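# Yellow 2 m patch lead into BX57 cart's top tray

## Task

Get the yellow patch lead that is 2 m long, with both of its plugs, into the upper tray of the cart standing at cabinet BX57. Every other lead must keep its coil and plugs within its own tray, neither cart may be shifted, nothing may be left on the floor, and the robot must not topple or finish the scene leaning.

## Robot and tools

ROBOT. The LinearBot has a base that can drive in any direction and a column about 1.7 m high. A carriage rides up and down the column (lift_m, 0 to 1 m) and holds two six-joint arms, each ending in a five-finger hand (left hand on the left arm, right on the right). Arm bases are at roughly 0.57 m + lift_m above the floor, and some carriage parts hang about 0.15 m lower. A hand point can reach 0.78 m from its shoulder but only about 0.4 m below the arm base; straight fingers extend 0.07 m past it. Parked, joints 1 to 6 are 0, 0.05, 0.05, 1.45, 0, 0. Cameras: carriage_camera (fixed, facing forward, tilted about 20 degrees down), left_wrist_camera and right_wrist_camera (on the little-finger side of each wrist, aimed at the hand point). Images are 672x504 pixels.

FRAMES. Base frame, in metres: origin on the floor below the base centre, x forward, y left, z up. The left_hand and right_hand readings give each hand point in this frame; the real hand tends to sit lower than reported, worse at long reach. base_odometry uses the base frame as it was at scene start, counts only wheel rotation (slip looks like travel), and gives heading in rad, left positive, -3.142 to 3.142.

move. Sends one action and returns state plus images. "base" holds exactly one key, each a relative offset from where the base last measured itself: translate_m (m, forward positive, -2 to 2), strafe_m (m, left positive, -2 to 2) or rotate_rad (rad, counter-clockwise positive, -6.3 to 6.3). "joints" is a single flat object for both arms and the lift, keyed by name, each value an absolute target: lift_m (0 to 1); <side>_joint1_rad (-2.617 to 3.054, arm swing about vertical, 0 ahead, positive left); joint2 (0 to 3.141, shoulder: 0 upper arm back, 1.57 up, 3.14 forward); joint3 (0 to 3.141, elbow, 0 folded, 3.14 straight); joint4 (-1.57 to 1.57, wrist pitch, positive lifts fingertips); joint5 (-1.57 to 1.57, wrist yaw, positive turns fingertips right); joint6 (-2.094 to 2.094, hand roll). Hand keys use a -1 to 1 scale: <side>_hand_little, _ring, _middle, _index, _thumb_bend (+1 straight, -1 curled) and _thumb_turn (+1 beside palm, -1 opposite the fingers). <side>_hand_force_limit (-1 to 1, about 0 to 10 N at the fingertip, 15 N for the thumb) and <side>_hand_speed (-0.96 to 1) are settings, not motions. Omitting a joint leaves it free to keep pushing at its earlier target. "speeds" caps this action only: translate_m and strafe_m 0.02 to 0.5 m/s, rotate_rad 0.05 to 1.57 rad/s, lift_m 0.08 to 0.27 m/s (default 0.25). "min_time_s" (0.1 to 8 s) is the shortest duration of each arm motion; too short makes arms overshoot. "cameras" lists carriage_camera, left_wrist_camera, right_wrist_camera or "all". "blocking" false returns in about 0.5 s while motion continues. An action lasts at most 15 s; a move times out after 14 s. An empty move only reports.

wait: seconds 0 to 10, optional cameras; returns early once running moves settle. stop: brakes all running motions (the base coasts first). zoom_image: camera and region [x0, y0, x1, y1] in pixels, at most 504 by 504, of that camera's latest image. show_instructions: shows the reference pages. finished_scene: ends the scene permanently; the lead must stay in place afterward.

RESULTS. The "move" line reads done or the worst status. base_status and joint_status per motion: moving, done, off_target (resting short, maybe still pressing), stopped, contact_stop, time_out, not_followed (arm targets withheld by the collision check), limit_stop_at_motor_heat. An unrequested stop or a refused call cancels your later calls in that reply. "pictures" gives image order. motor_effort is percent of maximum, with peak in brackets; a lift effort that keeps dropping during descent means a hand rests on something. <side>_hand_stopped_by lists six words for little, ring, middle, index, thumb_bend, thumb_turn: moving, target, force, stalled, fault. <side>_<motor>_load_n is fingertip force in N; a lost grip shows as load near 0. on_its_own reports uncommanded behaviour. Joint torques, a Motor temperatures line per arm, MOTOR HOT from 75 °C, and an OVER-TEMPERATURE FAULT at 100 °C, when that arm goes limp for 30 to 60 s.

GRIPPING. A finger motor moves only when its target changes by 0.002 or more, stops at target or at force_limit, then locks. For a gentle hold close at hand_speed -0.94 or below. Thumb turned to -1 lets the hand wrap objects 0.035 to 0.065 m thick, handles down to 0.025 m.

AVOID. Arms pressing or striking each other (can end the scene). Tipping: worst with carriage high, arms extended or loaded, sudden stops, or driving while a hand grips something fixed. Dropping the lead or letting it fall far, bumping or dragging the carts, hard hits. Long reaches heat motors; park arms when idle. Turning joint 1 outward 0.5 rad or more with joint 2 below 0.8 can hit the column. After a contact stop, back off about 0.2 m.

Each tool is called after ">>>" as name(argument=value, ...) on one line, values as JSON.

Reference images:

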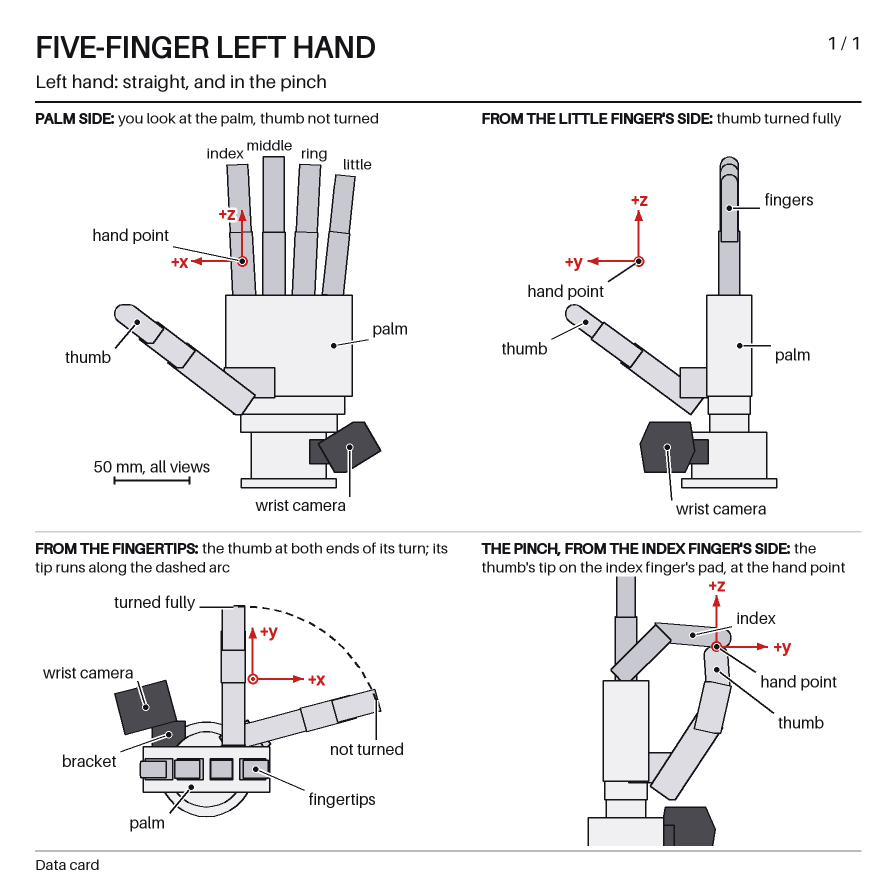

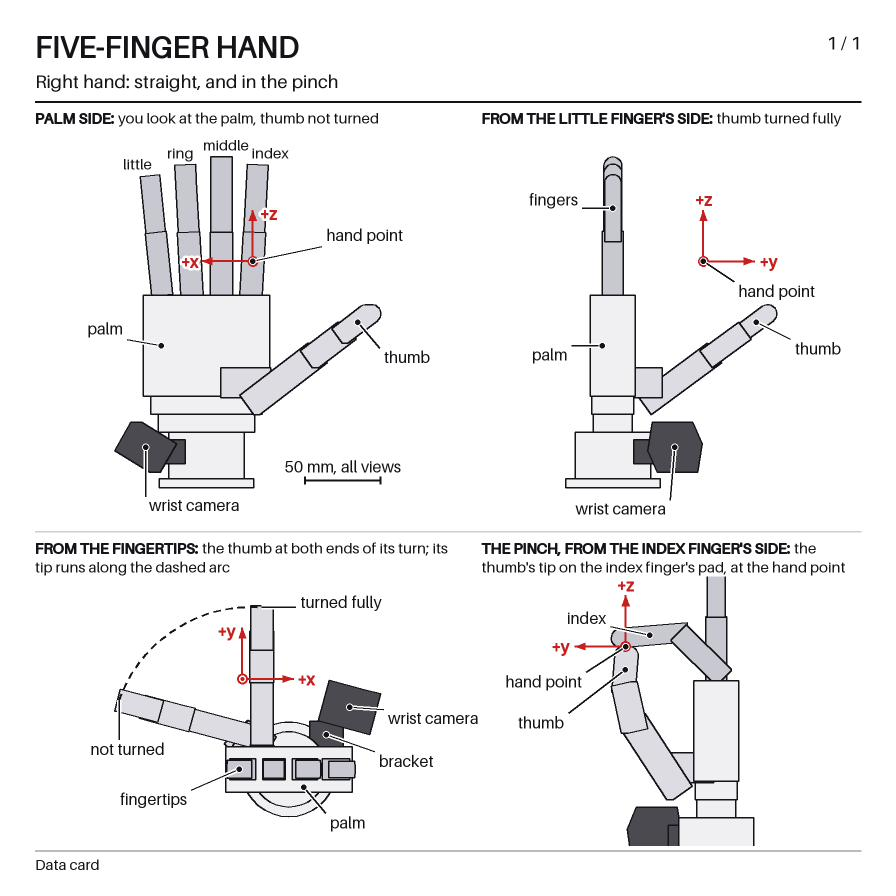

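## Session

>>> move()

Scene clock: 0.00 s.
Joint torques (N m): no reading
Motor temperatures (°C): left_arm=[25 26 27 24 25 22] | right_arm=[24 26 26 23 22 24]
base_odometry: x=+0.000 y=+0.000 heading=+0.000
base_status: not commanded
joint_positions: lift_m=+0.300 left_joint1_rad=-0.011 left_joint2_rad=+0.049 left_joint3_rad=+0.034 left_joint4_rad=+1.461 left_joint5_rad=+0.029 left_joint6_rad=+0.030 right_joint1_rad=-0.016 right_joint2_rad=+0.063 right_joint3_rad=+0.044 right_joint4_rad=+1.473 right_joint5_rad=+0.006 right_joint6_rad=-0.036 left_hand_little=+1.000 left_hand_ring=+1.000 left_hand_middle=+1.000 left_hand_index=+1.000 left_hand_thumb_turn=+1.000 left_hand_thumb_bend=+1.000 left_hand_force_limit=+0.000 left_hand_speed=-0.800 right_hand_little=+1.000 right_hand_ring=+1.000 right_hand_middle=+1.000 right_hand_index=+1.000 right_hand_thumb_turn=+1.000 right_hand_thumb_bend=+1.000 right_hand_force_limit=+0.000 right_hand_speed=-0.800
joint_status: not commanded
left_hand_stopped_by: target,target,target,target,target,target
right_hand_stopped_by: target,target,target,target,target,target
left_little_load_n: 0.0
left_ring_load_n: 0.0
left_middle_load_n: -0.5
left_index_load_n: 0.0
left_thumb_bend_load_n: 0.0
left_thumb_turn_load_n: 0.0
right_little_load_n: 0.0
right_ring_load_n: 0.0
right_middle_load_n: 0.0
right_index_load_n: 0.0
right_thumb_bend_load_n: 0.0
right_thumb_turn_load_n: 0.0
motor_effort: lift_m=+30 drive_wheels=+0
left_hand: x=+0.3283 y=+0.2637 z=+1.3118 quat_wxyz=(+0.712, -0.032, +0.055, -0.699) (m; base frame)
right_hand: x=+0.3280 y=-0.2733 z=+1.3161 quat_wxyz=(+0.687, -0.040, +0.043, -0.724) (m; base frame)
pictures: carriage_camera, left_wrist_camera, right_wrist_camera

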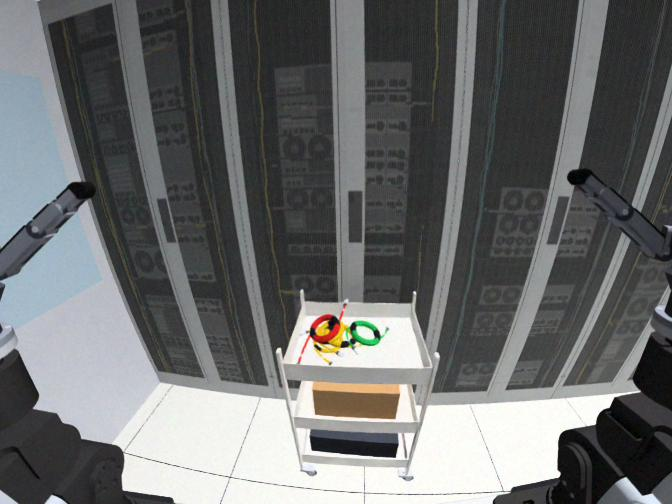

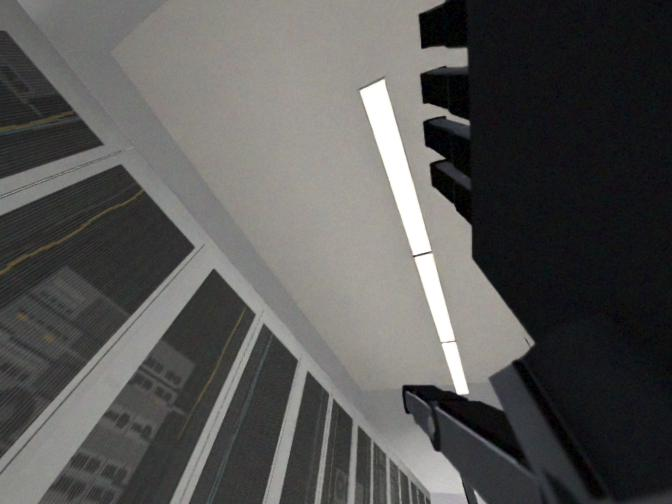

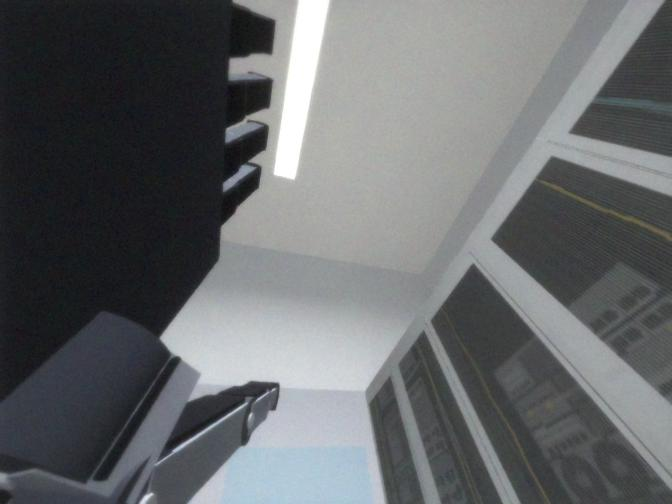

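>>> zoom_image(camera="carriage_camera", region=[270, 280, 450, 400])

>>> move(base={"rotate_rad": -1.57}, cameras=["carriage_camera"])

Scaled by 2.800 from the camera's 672x504 image, which has a finer 960x720 frame.

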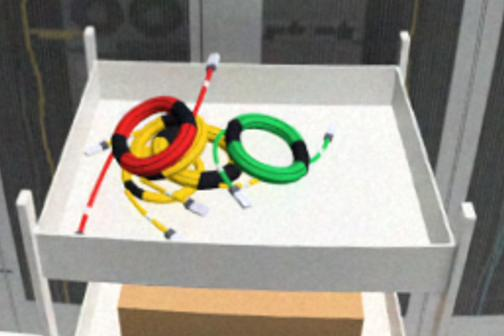

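Scene clock: 3.20 s.
Joint torques (N m): left_arm=[0.09 3.06 5.33 -0.02 -0.05 0.12] | right_arm=[-0.29 3.93 7.09 0 0.16 -0.11]
move: done
base_odometry: x=+0.000 y=+0.000 heading=-1.570
base_status: done
joint_positions: lift_m=+0.300 left_joint1_rad=-0.011 left_joint2_rad=+0.049 left_joint3_rad=+0.034 left_joint4_rad=+1.459 left_joint5_rad=+0.029 left_joint6_rad=+0.030 right_joint1_rad=-0.016 right_joint2_rad=+0.063 right_joint3_rad=+0.044 right_joint4_rad=+1.473 right_joint5_rad=+0.006 right_joint6_rad=-0.036 left_hand_little=+1.000 left_hand_ring=+1.000 left_hand_middle=+1.000 left_hand_index=+1.000 left_hand_thumb_turn=+1.000 left_hand_thumb_bend=+1.000 left_hand_force_limit=+0.000 left_hand_speed=-0.800 right_hand_little=+1.000 right_hand_ring=+1.000 right_hand_middle=+1.000 right_hand_index=+1.000 right_hand_thumb_turn=+1.000 right_hand_thumb_bend=+1.000 right_hand_force_limit=+0.000 right_hand_speed=-0.800
joint_status: not commanded
left_hand_stopped_by: target,target,target,target,target,target
right_hand_stopped_by: target,target,target,target,target,target
left_little_load_n: 0.0
left_ring_load_n: 0.0
left_middle_load_n: 0.0
left_index_load_n: 0.0
left_thumb_bend_load_n: 0.0
left_thumb_turn_load_n: -0.5
right_little_load_n: 0.0
right_ring_load_n: 0.0
right_middle_load_n: 0.0
right_index_load_n: 0.0
right_thumb_bend_load_n: -0.5
right_thumb_turn_load_n: 0.0
motor_effort: lift_m=+30(31) drive_wheels=+8(23)
left_hand: x=+0.3288 y=+0.2637 z=+1.3116 quat_wxyz=(+0.712, -0.033, +0.055, -0.699) (m; base frame)
right_hand: x=+0.3280 y=-0.2733 z=+1.3161 quat_wxyz=(+0.687, -0.040, +0.043, -0.724) (m; base frame)
pictures: carriage_camera

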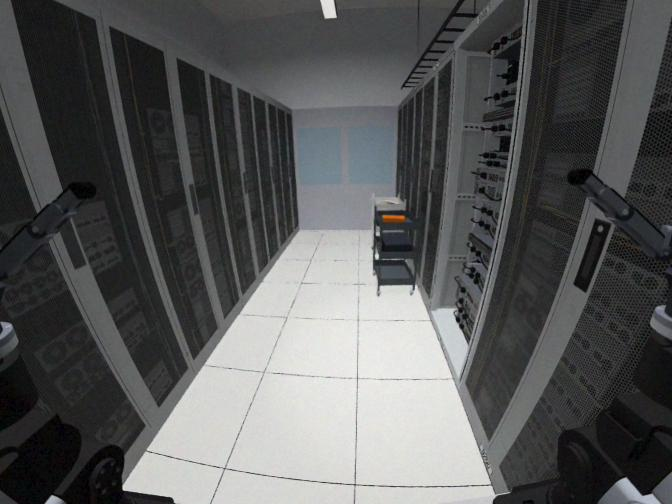

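>>> zoom_image(camera="carriage_camera", region=[350, 100, 500, 310])

>>> zoom_image(camera="carriage_camera", region=[400, 0, 672, 200])

>>> move(base={"rotate_rad": 3.14}, cameras=["carriage_camera"])

Scaled by 2.400 from the camera's 672x504 image, which has a finer 960x720 frame.

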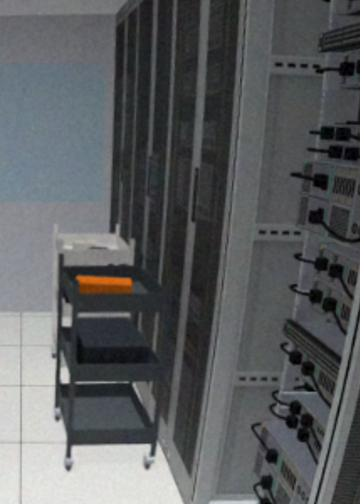

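Scaled by 1.853 from the camera's 672x504 image, which has a finer 960x720 frame.

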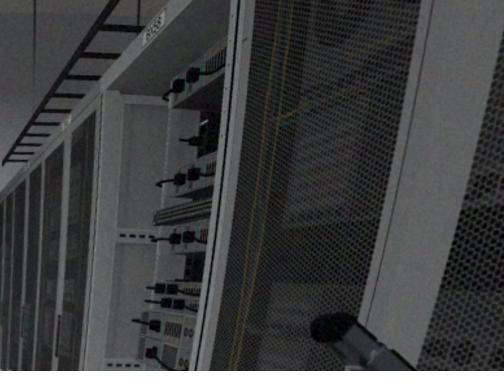

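Scene clock: 7.60 s.
Joint torques (N m): left_arm=[0.08 3.04 5.34 0.03 -0.05 0.12] | right_arm=[-0.28 3.92 7.09 0.04 0.16 -0.11]
move: done
base_odometry: x=+0.000 y=+0.000 heading=+1.570
base_status: done
joint_positions: lift_m=+0.300 left_joint1_rad=-0.011 left_joint2_rad=+0.049 left_joint3_rad=+0.034 left_joint4_rad=+1.455 left_joint5_rad=+0.029 left_joint6_rad=+0.030 right_joint1_rad=-0.016 right_joint2_rad=+0.063 right_joint3_rad=+0.044 right_joint4_rad=+1.471 right_joint5_rad=+0.006 right_joint6_rad=-0.036 left_hand_little=+1.000 left_hand_ring=+1.000 left_hand_middle=+1.000 left_hand_index=+1.000 left_hand_thumb_turn=+1.000 left_hand_thumb_bend=+1.000 left_hand_force_limit=+0.000 left_hand_speed=-0.800 right_hand_little=+1.000 right_hand_ring=+1.000 right_hand_middle=+1.000 right_hand_index=+1.000 right_hand_thumb_turn=+1.000 right_hand_thumb_bend=+1.000 right_hand_force_limit=+0.000 right_hand_speed=-0.800
joint_status: not commanded
left_hand_stopped_by: target,target,target,target,target,target
right_hand_stopped_by: target,target,target,target,target,target
left_little_load_n: 0.0
left_ring_load_n: 0.0
left_middle_load_n: 0.0
left_index_load_n: 0.0
left_thumb_bend_load_n: 0.0
left_thumb_turn_load_n: 0.0
right_little_load_n: 0.0
right_ring_load_n: 0.0
right_middle_load_n: 0.0
right_index_load_n: 0.0
right_thumb_bend_load_n: 0.0
right_thumb_turn_load_n: 0.0
motor_effort: lift_m=+30(31) drive_wheels=+9(24)
left_hand: x=+0.3298 y=+0.2637 z=+1.3112 quat_wxyz=(+0.712, -0.034, +0.057, -0.699) (m; base frame)
right_hand: x=+0.3287 y=-0.2734 z=+1.3159 quat_wxyz=(+0.687, -0.040, +0.044, -0.724) (m; base frame)
pictures: carriage_camera

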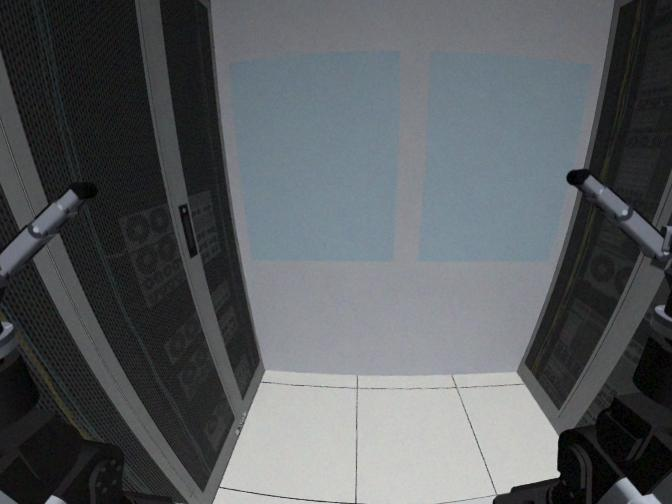

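>>> move(base={"rotate_rad": -1.57}, joints={"lift_m": 0.15}, cameras=[])

>>> move(base={"translate_m": 0.2}, speeds={"translate_m": 0.15}, cameras=["carriage_camera"])

>>> zoom_image(camera="carriage_camera", region=[200, 260, 500, 480])

Scene clock: 11.47 s.
Joint torques (N m): left_arm=[0.08 3.04 5.34 0.03 -0.05 0.11] | right_arm=[-0.31 3.93 7.08 0.04 0.16 -0.1]
move: done
base_odometry: x=+0.000 y=+0.000 heading=+0.000
base_status: done
joint_positions: lift_m=+0.150 left_joint1_rad=-0.011 left_joint2_rad=+0.049 left_joint3_rad=+0.034 left_joint4_rad=+1.456 left_joint5_rad=+0.029 left_joint6_rad=+0.030 right_joint1_rad=-0.016 right_joint2_rad=+0.063 right_joint3_rad=+0.044 right_joint4_rad=+1.470 right_joint5_rad=+0.006 right_joint6_rad=-0.036 left_hand_little=+1.000 left_hand_ring=+1.000 left_hand_middle=+1.000 left_hand_index=+1.000 left_hand_thumb_turn=+1.000 left_hand_thumb_bend=+1.000 left_hand_force_limit=+0.000 left_hand_speed=-0.800 right_hand_little=+1.000 right_hand_ring=+1.000 right_hand_middle=+1.000 right_hand_index=+1.000 right_hand_thumb_turn=+1.000 right_hand_thumb_bend=+1.000 right_hand_force_limit=+0.000 right_hand_speed=-0.800
joint_status: all done
left_hand_stopped_by: target,target,target,target,target,target
right_hand_stopped_by: target,target,target,target,target,target
left_little_load_n: 0.0
left_ring_load_n: 0.0
left_middle_load_n: 0.0
left_index_load_n: 0.5
left_thumb_bend_load_n: 0.0
left_thumb_turn_load_n: 0.0
right_little_load_n: -0.5
right_ring_load_n: 0.0
right_middle_load_n: -0.5
right_index_load_n: 0.0
right_thumb_bend_load_n: 0.0
right_thumb_turn_load_n: 0.0
motor_effort: lift_m=+26(27) drive_wheels=+6(26)
left_hand: x=+0.3297 y=+0.2637 z=+1.1616 quat_wxyz=(+0.712, -0.034, +0.057, -0.699) (m; base frame)
right_hand: x=+0.3288 y=-0.2734 z=+1.1662 quat_wxyz=(+0.687, -0.041, +0.044, -0.724) (m; base frame)
pictures: none
No camera images: "cameras" was empty.

Scene clock: 13.80 s.
Joint torques (N m): left_arm=[0.09 3.04 5.33 0 -0.05 0.12] | right_arm=[-0.29 3.88 7.08 0.03 0.16 -0.1]
move: done
base_odometry: x=+0.200 y=+0.000 heading=-0.001
base_status: done
joint_positions: lift_m=+0.150 left_joint1_rad=-0.011 left_joint2_rad=+0.049 left_joint3_rad=+0.034 left_joint4_rad=+1.459 left_joint5_rad=+0.029 left_joint6_rad=+0.030 right_joint1_rad=-0.016 right_joint2_rad=+0.063 right_joint3_rad=+0.044 right_joint4_rad=+1.471 right_joint5_rad=+0.006 right_joint6_rad=-0.036 left_hand_little=+1.000 left_hand_ring=+1.000 left_hand_middle=+1.000 left_hand_index=+1.000 left_hand_thumb_turn=+1.000 left_hand_thumb_bend=+1.000 left_hand_force_limit=+0.000 left_hand_speed=-0.800 right_hand_little=+1.000 right_hand_ring=+1.000 right_hand_middle=+1.000 right_hand_index=+1.000 right_hand_thumb_turn=+1.000 right_hand_thumb_bend=+1.000 right_hand_force_limit=+0.000 right_hand_speed=-0.800
joint_status: not commanded
left_hand_stopped_by: target,target,target,target,target,target
right_hand_stopped_by: target,target,target,target,target,target
left_little_load_n: 0.0
left_ring_load_n: 0.0
left_middle_load_n: 0.0
left_index_load_n: 0.0
left_thumb_bend_load_n: 0.0
left_thumb_turn_load_n: 0.0
right_little_load_n: 0.0
right_ring_load_n: 0.0
right_middle_load_n: 0.0
right_index_load_n: 0.0
right_thumb_bend_load_n: 0.0
right_thumb_turn_load_n: 0.0
motor_effort: lift_m=+26(27) drive_wheels=+12(20)
left_hand: x=+0.3290 y=+0.2637 z=+1.1619 quat_wxyz=(+0.712, -0.033, +0.056, -0.699) (m; base frame)
right_hand: x=+0.3286 y=-0.2734 z=+1.1662 quat_wxyz=(+0.687, -0.040, +0.044, -0.724) (m; base frame)
pictures: carriage_camera
camera_calibration:
carriage_camera: T_world_to_cam=[[-0.0216606, -0.999372, -0.0280472, 0.033412], [-0.363891, 0.0340104, -0.93082, 1.11217], [0.93119, -0.009956, -0.364399, 0.280305], [0, 0, 0, 1]] pos_world=[0.144414, -0.00164347, 1.13831]

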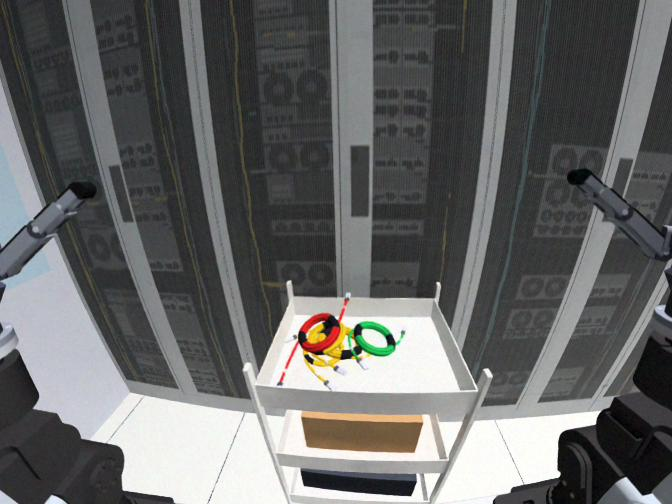

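Scaled by 1.680 from the camera's 672x504 image, which has a finer 960x720 frame.

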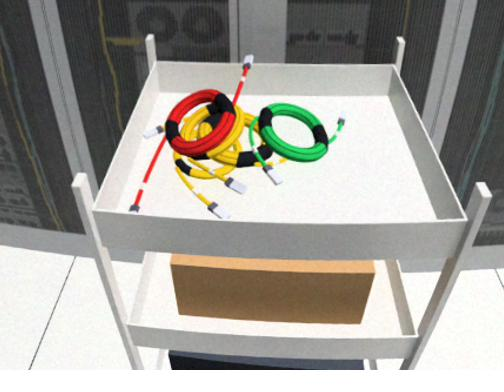

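>>> move(base={"strafe_m": -0.22}, joints={"lift_m": 0.45, "left_joint1_rad": 0, "left_joint2_rad": 1.2, "left_joint3_rad": 1.2, "left_joint4_rad": 0, "left_joint5_rad": 0, "left_joint6_rad": 0}, speeds={"strafe_m": 0.2}, min_time_s=2.5, cameras=["carriage_camera"])

>>> move(joints={"left_joint2_rad": 2.3, "left_joint3_rad": 2.3, "left_joint4_rad": -1.5, "left_joint5_rad": 0, "left_joint6_rad": 0}, min_time_s=2.5, cameras=["carriage_camera", "left_wrist_camera"])

Scene clock: 17.30 s.
Joint torques (N m): left_arm=[0.61 -2.67 9.25 2.11 -0.14 0.02] | right_arm=[-0.29 3.92 7.09 0.04 0.15 -0.11]
move: done
base_odometry: x=+0.200 y=-0.220 heading=+0.000
base_status: done
joint_positions: lift_m=+0.450 left_joint1_rad=-0.005 left_joint2_rad=+1.196 left_joint3_rad=+1.170 left_joint4_rad=-0.001 left_joint5_rad=+0.011 left_joint6_rad=+0.009 right_joint1_rad=-0.016 right_joint2_rad=+0.063 right_joint3_rad=+0.044 right_joint4_rad=+1.471 right_joint5_rad=+0.006 right_joint6_rad=-0.036 left_hand_little=+1.000 left_hand_ring=+1.000 left_hand_middle=+1.000 left_hand_index=+1.000 left_hand_thumb_turn=+1.000 left_hand_thumb_bend=+1.000 left_hand_force_limit=+0.000 left_hand_speed=-0.800 right_hand_little=+1.000 right_hand_ring=+1.000 right_hand_middle=+1.000 right_hand_index=+1.000 right_hand_thumb_turn=+1.000 right_hand_thumb_bend=+1.000 right_hand_force_limit=+0.000 right_hand_speed=-0.800
joint_status: all done
left_hand_stopped_by: target,target,target,target,target,target
right_hand_stopped_by: target,target,target,target,target,target
left_little_load_n: 0.0
left_ring_load_n: 0.0
left_middle_load_n: 0.0
left_index_load_n: 0.0
left_thumb_bend_load_n: 0.0
left_thumb_turn_load_n: -0.5
right_little_load_n: 0.0
right_ring_load_n: 0.0
right_middle_load_n: 0.0
right_index_load_n: 0.0
right_thumb_bend_load_n: 0.0
right_thumb_turn_load_n: 0.0
motor_effort: lift_m=+32(41) drive_wheels=+0(17)
left_hand: x=+0.6686 y=+0.2645 z=+1.3662 quat_wxyz=(+0.491, -0.500, +0.513, -0.495) (m; base frame)
right_hand: x=+0.3286 y=-0.2734 z=+1.4658 quat_wxyz=(+0.687, -0.040, +0.044, -0.724) (m; base frame)
pictures: carriage_camera
camera_calibration:
carriage_camera: T_world_to_cam=[[-0.0216606, -0.999372, -0.0280472, 0.0418121], [-0.363891, 0.0340104, -0.93082, 1.39095], [0.93119, -0.009956, -0.364399, 0.389443], [0, 0, 0, 1]] pos_world=[0.144414, -0.00164347, 1.43781]

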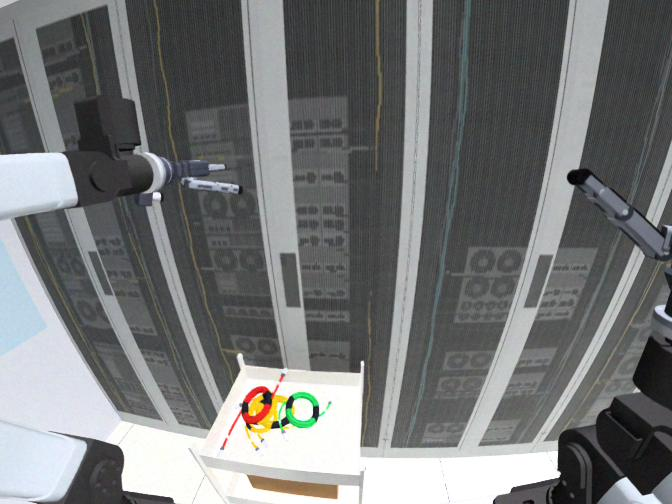

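Scene clock: 20.20 s.
Joint torques (N m): left_arm=[0.62 -8.4 7.35 0.35 -0.11 0.03] | right_arm=[-0.28 3.93 7.08 0.03 0.16 -0.1]
move: done
base_odometry: x=+0.200 y=-0.220 heading=+0.000
base_status: not commanded
joint_positions: lift_m=+0.450 left_joint1_rad=-0.005 left_joint2_rad=+2.295 left_joint3_rad=+2.275 left_joint4_rad=-1.491 left_joint5_rad=+0.010 left_joint6_rad=+0.009 right_joint1_rad=-0.016 right_joint2_rad=+0.063 right_joint3_rad=+0.044 right_joint4_rad=+1.471 right_joint5_rad=+0.006 right_joint6_rad=-0.036 left_hand_little=+1.000 left_hand_ring=+1.000 left_hand_middle=+1.000 left_hand_index=+1.000 left_hand_thumb_turn=+1.000 left_hand_thumb_bend=+1.000 left_hand_force_limit=+0.000 left_hand_speed=-0.800 right_hand_little=+1.000 right_hand_ring=+1.000 right_hand_middle=+1.000 right_hand_index=+1.000 right_hand_thumb_turn=+1.000 right_hand_thumb_bend=+1.000 right_hand_force_limit=+0.000 right_hand_speed=-0.800
joint_status: all done
left_hand_stopped_by: target,target,target,target,target,target
right_hand_stopped_by: target,target,target,target,target,target
left_little_load_n: 0.0
left_ring_load_n: 0.0
left_middle_load_n: 0.0
left_index_load_n: 0.0
left_thumb_bend_load_n: 0.0
left_thumb_turn_load_n: 0.0
right_little_load_n: 0.0
right_ring_load_n: 0.0
right_middle_load_n: 0.0
right_index_load_n: 0.0
right_thumb_bend_load_n: 0.0
right_thumb_turn_load_n: 0.0
motor_effort: lift_m=+32(33) drive_wheels=-2(5)
left_hand: x=+0.6293 y=+0.2649 z=+1.1164 quat_wxyz=(+0.017, -0.702, +0.712, -0.025) (m; base frame)
right_hand: x=+0.3286 y=-0.2734 z=+1.4658 quat_wxyz=(+0.687, -0.040, +0.044, -0.724) (m; base frame)
pictures: carriage_camera, left_wrist_camera
camera_calibration:
carriage_camera: T_world_to_cam=[[-0.0216606, -0.999372, -0.0280472, 0.0418121], [-0.363891, 0.0340104, -0.93082, 1.39095], [0.93119, -0.009956, -0.364399, 0.389443], [0, 0, 0, 1]] pos_world=[0.144414, -0.00164347, 1.43781]
left_wrist_camera: T_world_to_cam=[[0.954077, -0.297434, 0.0356435, -0.555081], [-0.267378, -0.791869, 0.549047, -0.239505], [-0.135081, -0.533364, -0.835031, 1.26823], [0, 0, 0, 1]] pos_world=[0.636864, 0.321669, 1.21029]

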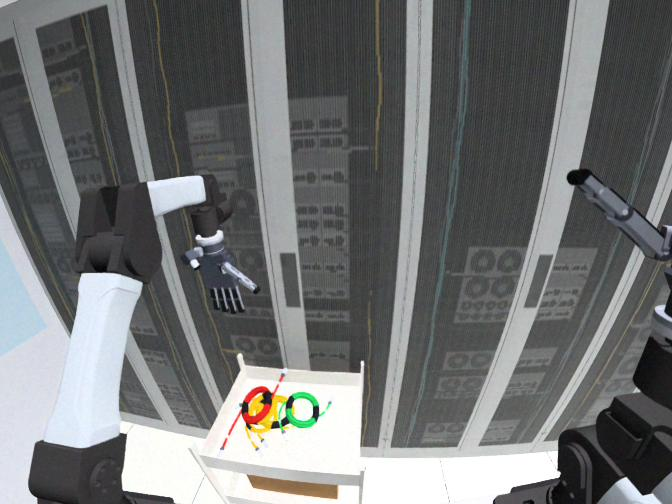

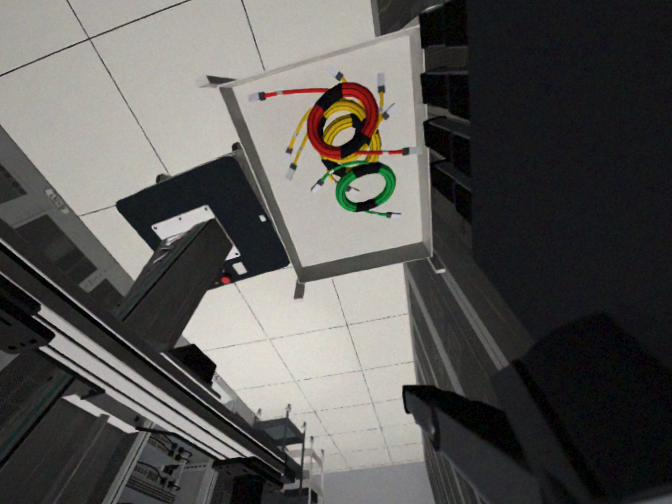

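>>> move(joints={"lift_m": 0.22}, cameras=["carriage_camera", "left_wrist_camera"])

>>> zoom_image(camera="left_wrist_camera", region=[170, 20, 470, 320])

Scene clock: 22.00 s.
Joint torques (N m): left_arm=[0.61 -9.37 6.49 0.37 -0.1 0.03] | right_arm=[-0.31 3.93 7.08 0.04 0.16 -0.1]
move: done
base_odometry: x=+0.200 y=-0.220 heading=+0.000
base_status: not commanded
joint_positions: lift_m=+0.220 left_joint1_rad=-0.005 left_joint2_rad=+2.307 left_joint3_rad=+2.284 left_joint4_rad=-1.497 left_joint5_rad=+0.010 left_joint6_rad=+0.009 right_joint1_rad=-0.016 right_joint2_rad=+0.063 right_joint3_rad=+0.044 right_joint4_rad=+1.471 right_joint5_rad=+0.006 right_joint6_rad=-0.036 left_hand_little=+1.000 left_hand_ring=+1.000 left_hand_middle=+1.000 left_hand_index=+1.000 left_hand_thumb_turn=+1.000 left_hand_thumb_bend=+1.000 left_hand_force_limit=+0.000 left_hand_speed=-0.800 right_hand_little=+1.000 right_hand_ring=+1.000 right_hand_middle=+1.000 right_hand_index=+1.000 right_hand_thumb_turn=+1.000 right_hand_thumb_bend=+1.000 right_hand_force_limit=+0.000 right_hand_speed=-0.800
joint_status: all done
left_hand_stopped_by: target,target,target,target,target,target
right_hand_stopped_by: target,target,target,target,target,target
left_little_load_n: 0.0
left_ring_load_n: 0.0
left_middle_load_n: 0.0
left_index_load_n: 0.0
left_thumb_bend_load_n: 0.0
left_thumb_turn_load_n: 0.0
right_little_load_n: 0.0
right_ring_load_n: 0.0
right_middle_load_n: 0.0
right_index_load_n: 0.0
right_thumb_bend_load_n: 0.0
right_thumb_turn_load_n: -0.5
motor_effort: lift_m=+26(28) drive_wheels=-2(7)
left_hand: x=+0.6296 y=+0.2650 z=+0.8843 quat_wxyz=(+0.015, -0.702, +0.712, -0.021) (m; base frame)
right_hand: x=+0.3286 y=-0.2734 z=+1.2362 quat_wxyz=(+0.687, -0.040, +0.044, -0.724) (m; base frame)
pictures: carriage_camera, left_wrist_camera
camera_calibration:
carriage_camera: T_world_to_cam=[[-0.0216606, -0.999372, -0.0280472, 0.0353753], [-0.363891, 0.0340104, -0.93082, 1.17732], [0.93119, -0.009956, -0.364399, 0.305813], [0, 0, 0, 1]] pos_world=[0.144414, -0.00164347, 1.20831]
left_wrist_camera: T_world_to_cam=[[0.954441, -0.29713, 0.0275017, -0.540187], [-0.262491, -0.792181, 0.550951, -0.11662], [-0.141917, -0.533069, -0.834084, 1.07783], [0, 0, 0, 1]] pos_world=[0.637928, 0.32167, 0.978112]

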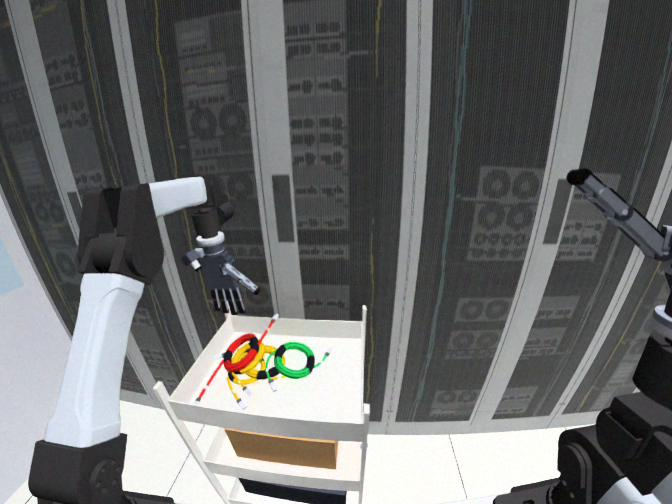

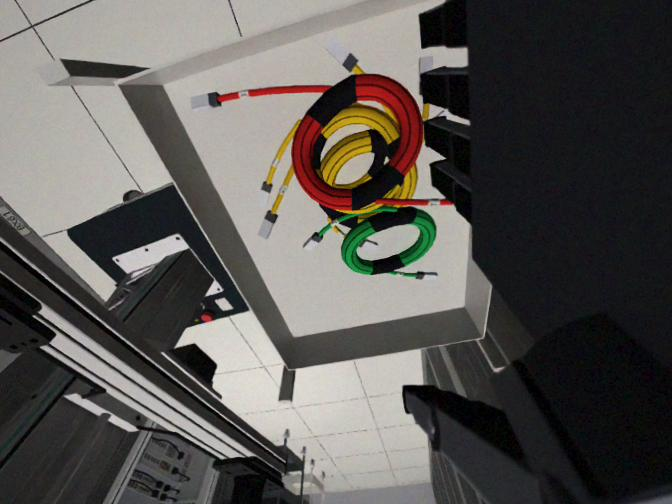

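Scaled by 1.680 from the camera's 672x504 image, which has a finer 960x720 frame.

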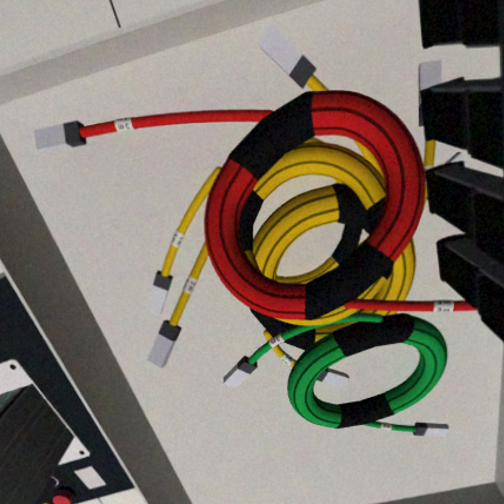

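>>> zoom_image(camera="left_wrist_camera", region=[250, 140, 350, 250])

>>> zoom_image(camera="left_wrist_camera", region=[300, 180, 440, 290])

>>> zoom_image(camera="left_wrist_camera", region=[310, 20, 470, 150])

Scaled by 4.582 from the camera's 672x504 image, which has a finer 960x720 frame.

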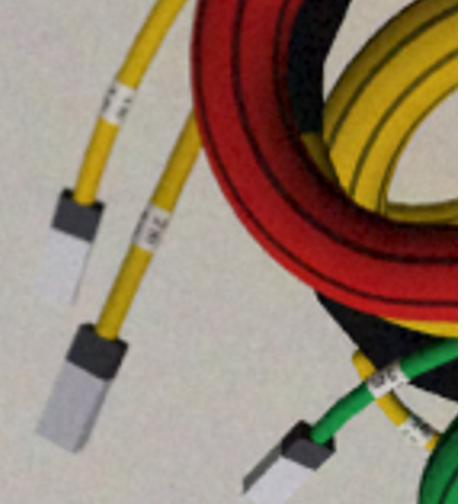

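Scaled by 3.600 from the camera's 672x504 image, which has a finer 960x720 frame.

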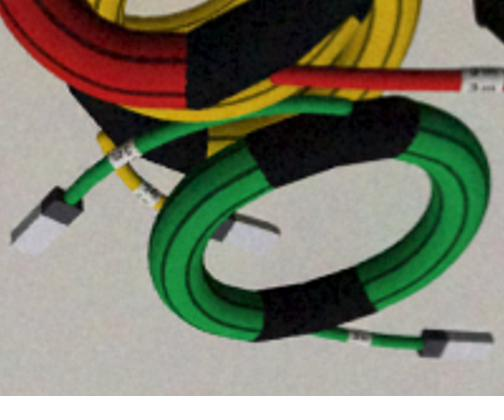

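Scaled by 3.150 from the camera's 672x504 image, which has a finer 960x720 frame.

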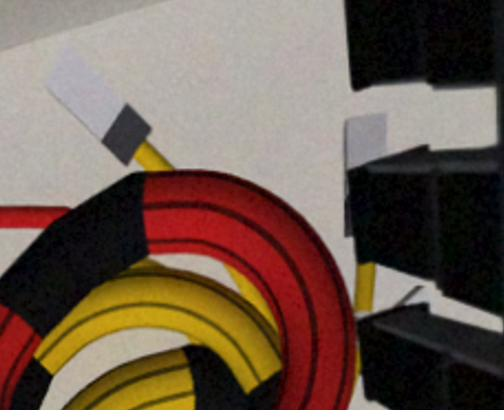

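>>> move(joints={"left_joint2_rad": 1.41, "left_joint3_rad": 1.41, "left_joint4_rad": -1.0, "left_hand_little": -0.9, "left_hand_ring": -0.9, "left_hand_middle": -0.9, "left_hand_index": -0.9, "left_hand_speed": 0.2}, min_time_s=1.5, cameras=["left_wrist_camera"])

>>> move(joints={"lift_m": 0.06}, cameras=["left_wrist_camera"])

Scene clock: 24.50 s.
Joint torques (N m): left_arm=[0.61 -5.48 5.41 1.47 -0.1 0.03] | right_arm=[-0.28 3.93 7.12 0.03 0.16 -0.1]
move: done
base_odometry: x=+0.200 y=-0.220 heading=+0.000
base_status: not commanded
joint_positions: lift_m=+0.220 left_joint1_rad=-0.005 left_joint2_rad=+1.429 left_joint3_rad=+1.415 left_joint4_rad=-1.017 left_joint5_rad=+0.009 left_joint6_rad=+0.009 right_joint1_rad=-0.016 right_joint2_rad=+0.063 right_joint3_rad=+0.044 right_joint4_rad=+1.471 right_joint5_rad=+0.006 right_joint6_rad=-0.036 left_hand_little=-0.900 left_hand_ring=-0.900 left_hand_middle=-0.900 left_hand_index=-0.900 left_hand_thumb_turn=+1.000 left_hand_thumb_bend=+1.000 left_hand_force_limit=+0.000 left_hand_speed=+0.200 right_hand_little=+1.000 right_hand_ring=+1.000 right_hand_middle=+1.000 right_hand_index=+1.000 right_hand_thumb_turn=+1.000 right_hand_thumb_bend=+1.000 right_hand_force_limit=+0.000 right_hand_speed=-0.800
joint_status: all done
left_hand_stopped_by: target,target,target,target,target,target
right_hand_stopped_by: target,target,target,target,target,target
left_little_load_n: 0.0
left_ring_load_n: 0.0
left_middle_load_n: 0.0
left_index_load_n: 0.5
left_thumb_bend_load_n: 0.0
left_thumb_turn_load_n: 0.0
right_little_load_n: 0.0
right_ring_load_n: 0.0
right_middle_load_n: 0.0
right_index_load_n: 0.0
right_thumb_bend_load_n: 0.0
right_thumb_turn_load_n: 0.0
motor_effort: lift_m=+26(27) drive_wheels=-2(5)
left_hand: x=+0.5470 y=+0.2655 z=+0.9622 quat_wxyz=(+0.186, -0.676, +0.687, -0.192) (m; base frame)
right_hand: x=+0.3286 y=-0.2734 z=+1.2362 quat_wxyz=(+0.687, -0.040, +0.044, -0.724) (m; base frame)
pictures: left_wrist_camera
camera_calibration:
left_wrist_camera: T_world_to_cam=[[0.829524, -0.296431, 0.473306, -0.824152], [-0.49087, -0.791188, 0.364786, 0.123017], [0.26634, -0.53493, -0.801818, 0.877561], [0, 0, 0, 1]] pos_world=[0.510309, 0.322459, 1.04885]

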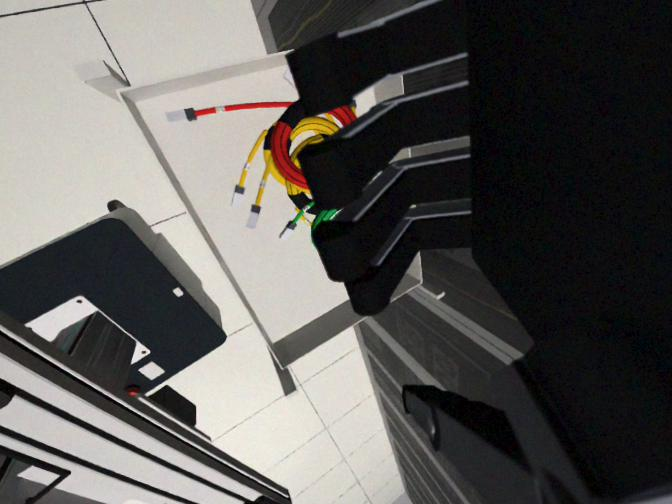

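Scene clock: 25.67 s.
Joint torques (N m): left_arm=[0.61 -5.01 6.02 1.42 -0.09 0.03] | right_arm=[-0.29 3.86 7.08 0.04 0.16 -0.1]
move: done
base_odometry: x=+0.200 y=-0.220 heading=+0.000
base_status: not commanded
joint_positions: lift_m=+0.060 left_joint1_rad=-0.005 left_joint2_rad=+1.423 left_joint3_rad=+1.408 left_joint4_rad=-1.010 left_joint5_rad=+0.009 left_joint6_rad=+0.009 right_joint1_rad=-0.016 right_joint2_rad=+0.063 right_joint3_rad=+0.044 right_joint4_rad=+1.471 right_joint5_rad=+0.006 right_joint6_rad=-0.036 left_hand_little=-0.900 left_hand_ring=-0.900 left_hand_middle=-0.900 left_hand_index=-0.900 left_hand_thumb_turn=+1.000 left_hand_thumb_bend=+1.000 left_hand_force_limit=+0.000 left_hand_speed=+0.200 right_hand_little=+1.000 right_hand_ring=+1.000 right_hand_middle=+1.000 right_hand_index=+1.000 right_hand_thumb_turn=+1.000 right_hand_thumb_bend=+1.000 right_hand_force_limit=+0.000 right_hand_speed=-0.800
joint_status: all done
left_hand_stopped_by: target,target,target,target,target,target
right_hand_stopped_by: target,target,target,target,target,target
left_little_load_n: 0.0
left_ring_load_n: 0.0
left_middle_load_n: 0.0
left_index_load_n: 0.0
left_thumb_bend_load_n: 0.0
left_thumb_turn_load_n: 0.0
right_little_load_n: 0.0
right_ring_load_n: 0.0
right_middle_load_n: -0.5
right_index_load_n: 0.0
right_thumb_bend_load_n: 0.0
right_thumb_turn_load_n: 0.0
motor_effort: lift_m=+26(27) drive_wheels=+2(7)
left_hand: x=+0.5473 y=+0.2656 z=+0.8023 quat_wxyz=(+0.188, -0.675, +0.686, -0.194) (m; base frame)
right_hand: x=+0.3286 y=-0.2734 z=+1.0762 quat_wxyz=(+0.687, -0.040, +0.044, -0.724) (m; base frame)
pictures: left_wrist_camera
camera_calibration:
left_wrist_camera: T_world_to_cam=[[0.82638, -0.296319, 0.478844, -0.751425], [-0.493008, -0.791614, 0.360958, 0.185871], [0.272101, -0.534362, -0.800261, 0.744785], [0, 0, 0, 1]] pos_world=[0.509942, 0.322462, 0.888746]

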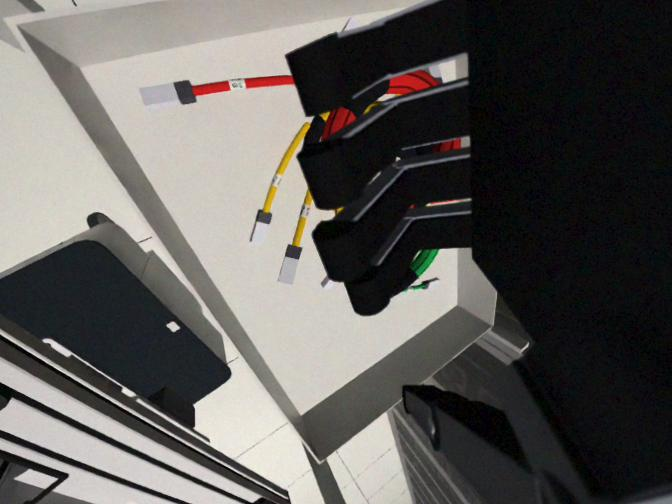

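>>> zoom_image(camera="left_wrist_camera", region=[240, 150, 340, 250])

>>> zoom_image(camera="left_wrist_camera", region=[200, 60, 280, 110])

Scaled by 5.040 from the camera's 672x504 image, which has a finer 960x720 frame.

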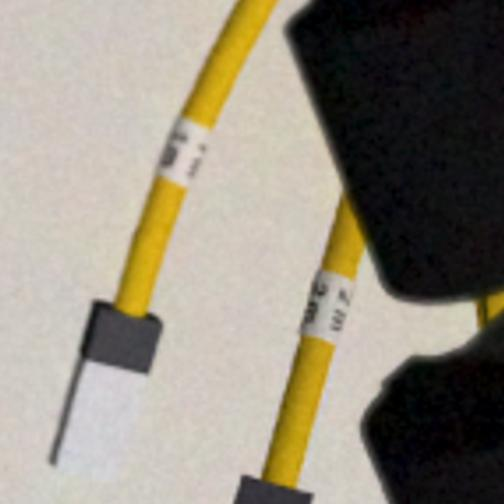

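Scaled by 6.300 from the camera's 672x504 image, which has a finer 960x720 frame.

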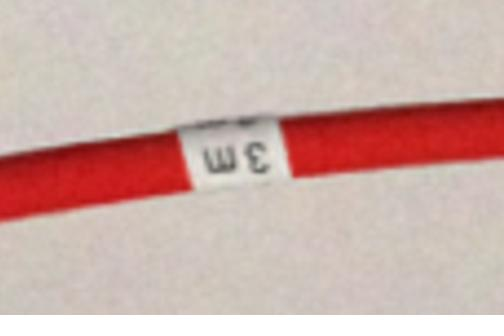

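>>> zoom_image(camera="left_wrist_camera", region=[268, 170, 288, 190])

>>> zoom_image(camera="left_wrist_camera", region=[296, 198, 316, 220])

Scaled by 25.200 from the camera's 672x504 image, which has a finer 960x720 frame.

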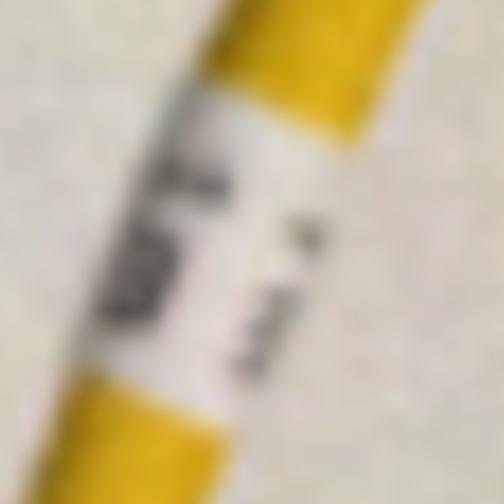

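Scaled by 22.909 from the camera's 672x504 image, which has a finer 960x720 frame.

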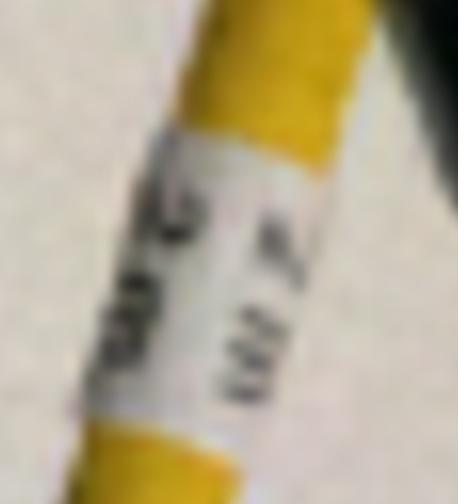

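>>> move(joints={"lift_m": 0.02, "left_joint2_rad": 1.30, "left_joint3_rad": 1.30, "left_joint1_rad": -0.06}, min_time_s=1.2, cameras=["left_wrist_camera"])

>>> zoom_image(camera="left_wrist_camera", region=[240, 150, 340, 250])

Scene clock: 28.03 s.
Joint torques (N m): left_arm=[-0.46 -4.68 5.41 1.41 -0.09 0.03] | right_arm=[-0.29 3.92 7.13 0.03 0.16 -0.1]
move: done
base_odometry: x=+0.200 y=-0.220 heading=+0.000
base_status: not commanded
joint_positions: lift_m=+0.020 left_joint1_rad=-0.055 left_joint2_rad=+1.318 left_joint3_rad=+1.305 left_joint4_rad=-1.008 left_joint5_rad=+0.008 left_joint6_rad=+0.009 right_joint1_rad=-0.016 right_joint2_rad=+0.063 right_joint3_rad=+0.044 right_joint4_rad=+1.471 right_joint5_rad=+0.006 right_joint6_rad=-0.036 left_hand_little=-0.900 left_hand_ring=-0.900 left_hand_middle=-0.900 left_hand_index=-0.900 left_hand_thumb_turn=+1.000 left_hand_thumb_bend=+1.000 left_hand_force_limit=+0.000 left_hand_speed=+0.200 right_hand_little=+1.000 right_hand_ring=+1.000 right_hand_middle=+1.000 right_hand_index=+1.000 right_hand_thumb_turn=+1.000 right_hand_thumb_bend=+1.000 right_hand_force_limit=+0.000 right_hand_speed=-0.800
joint_status: all done
left_hand_stopped_by: target,target,target,target,target,target
right_hand_stopped_by: target,target,target,target,target,target
left_little_load_n: 0.0
left_ring_load_n: 0.0
left_middle_load_n: 0.0
left_index_load_n: 0.0
left_thumb_bend_load_n: 0.0
left_thumb_turn_load_n: 0.0
right_little_load_n: 0.0
right_ring_load_n: 0.0
right_middle_load_n: 0.0
right_index_load_n: 0.0
right_thumb_bend_load_n: 0.0
right_thumb_turn_load_n: 0.0
motor_effort: lift_m=+27(28) drive_wheels=+2(6)
left_hand: x=+0.5188 y=+0.2517 z=+0.7572 quat_wxyz=(+0.184, -0.658, +0.703, -0.199) (m; base frame)
right_hand: x=+0.3288 y=-0.2734 z=+1.0360 quat_wxyz=(+0.687, -0.040, +0.044, -0.724) (m; base frame)
pictures: left_wrist_camera
camera_calibration:
left_wrist_camera: T_world_to_cam=[[0.809755, -0.336641, 0.480592, -0.692921], [-0.532084, -0.766547, 0.359571, 0.19217], [0.24735, -0.546881, -0.799837, 0.724689], [0, 0, 0, 1]] pos_world=[0.484095, 0.31036, 0.843547]

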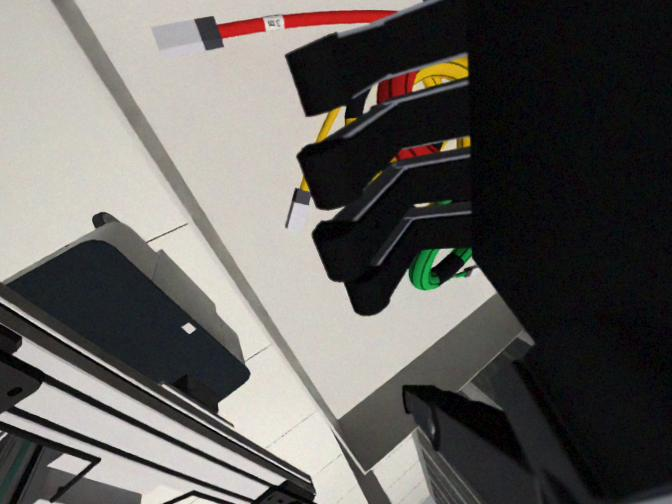

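Scaled by 5.040 from the camera's 672x504 image, which has a finer 960x720 frame.

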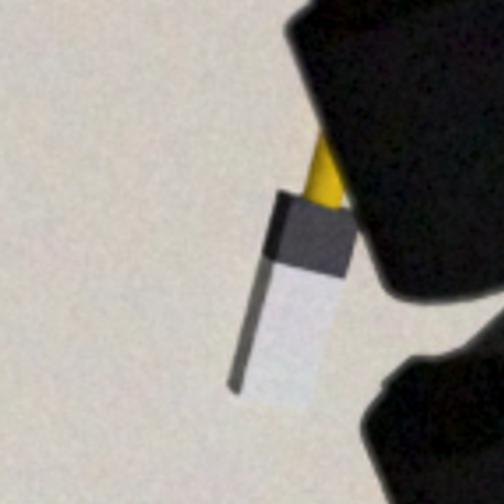

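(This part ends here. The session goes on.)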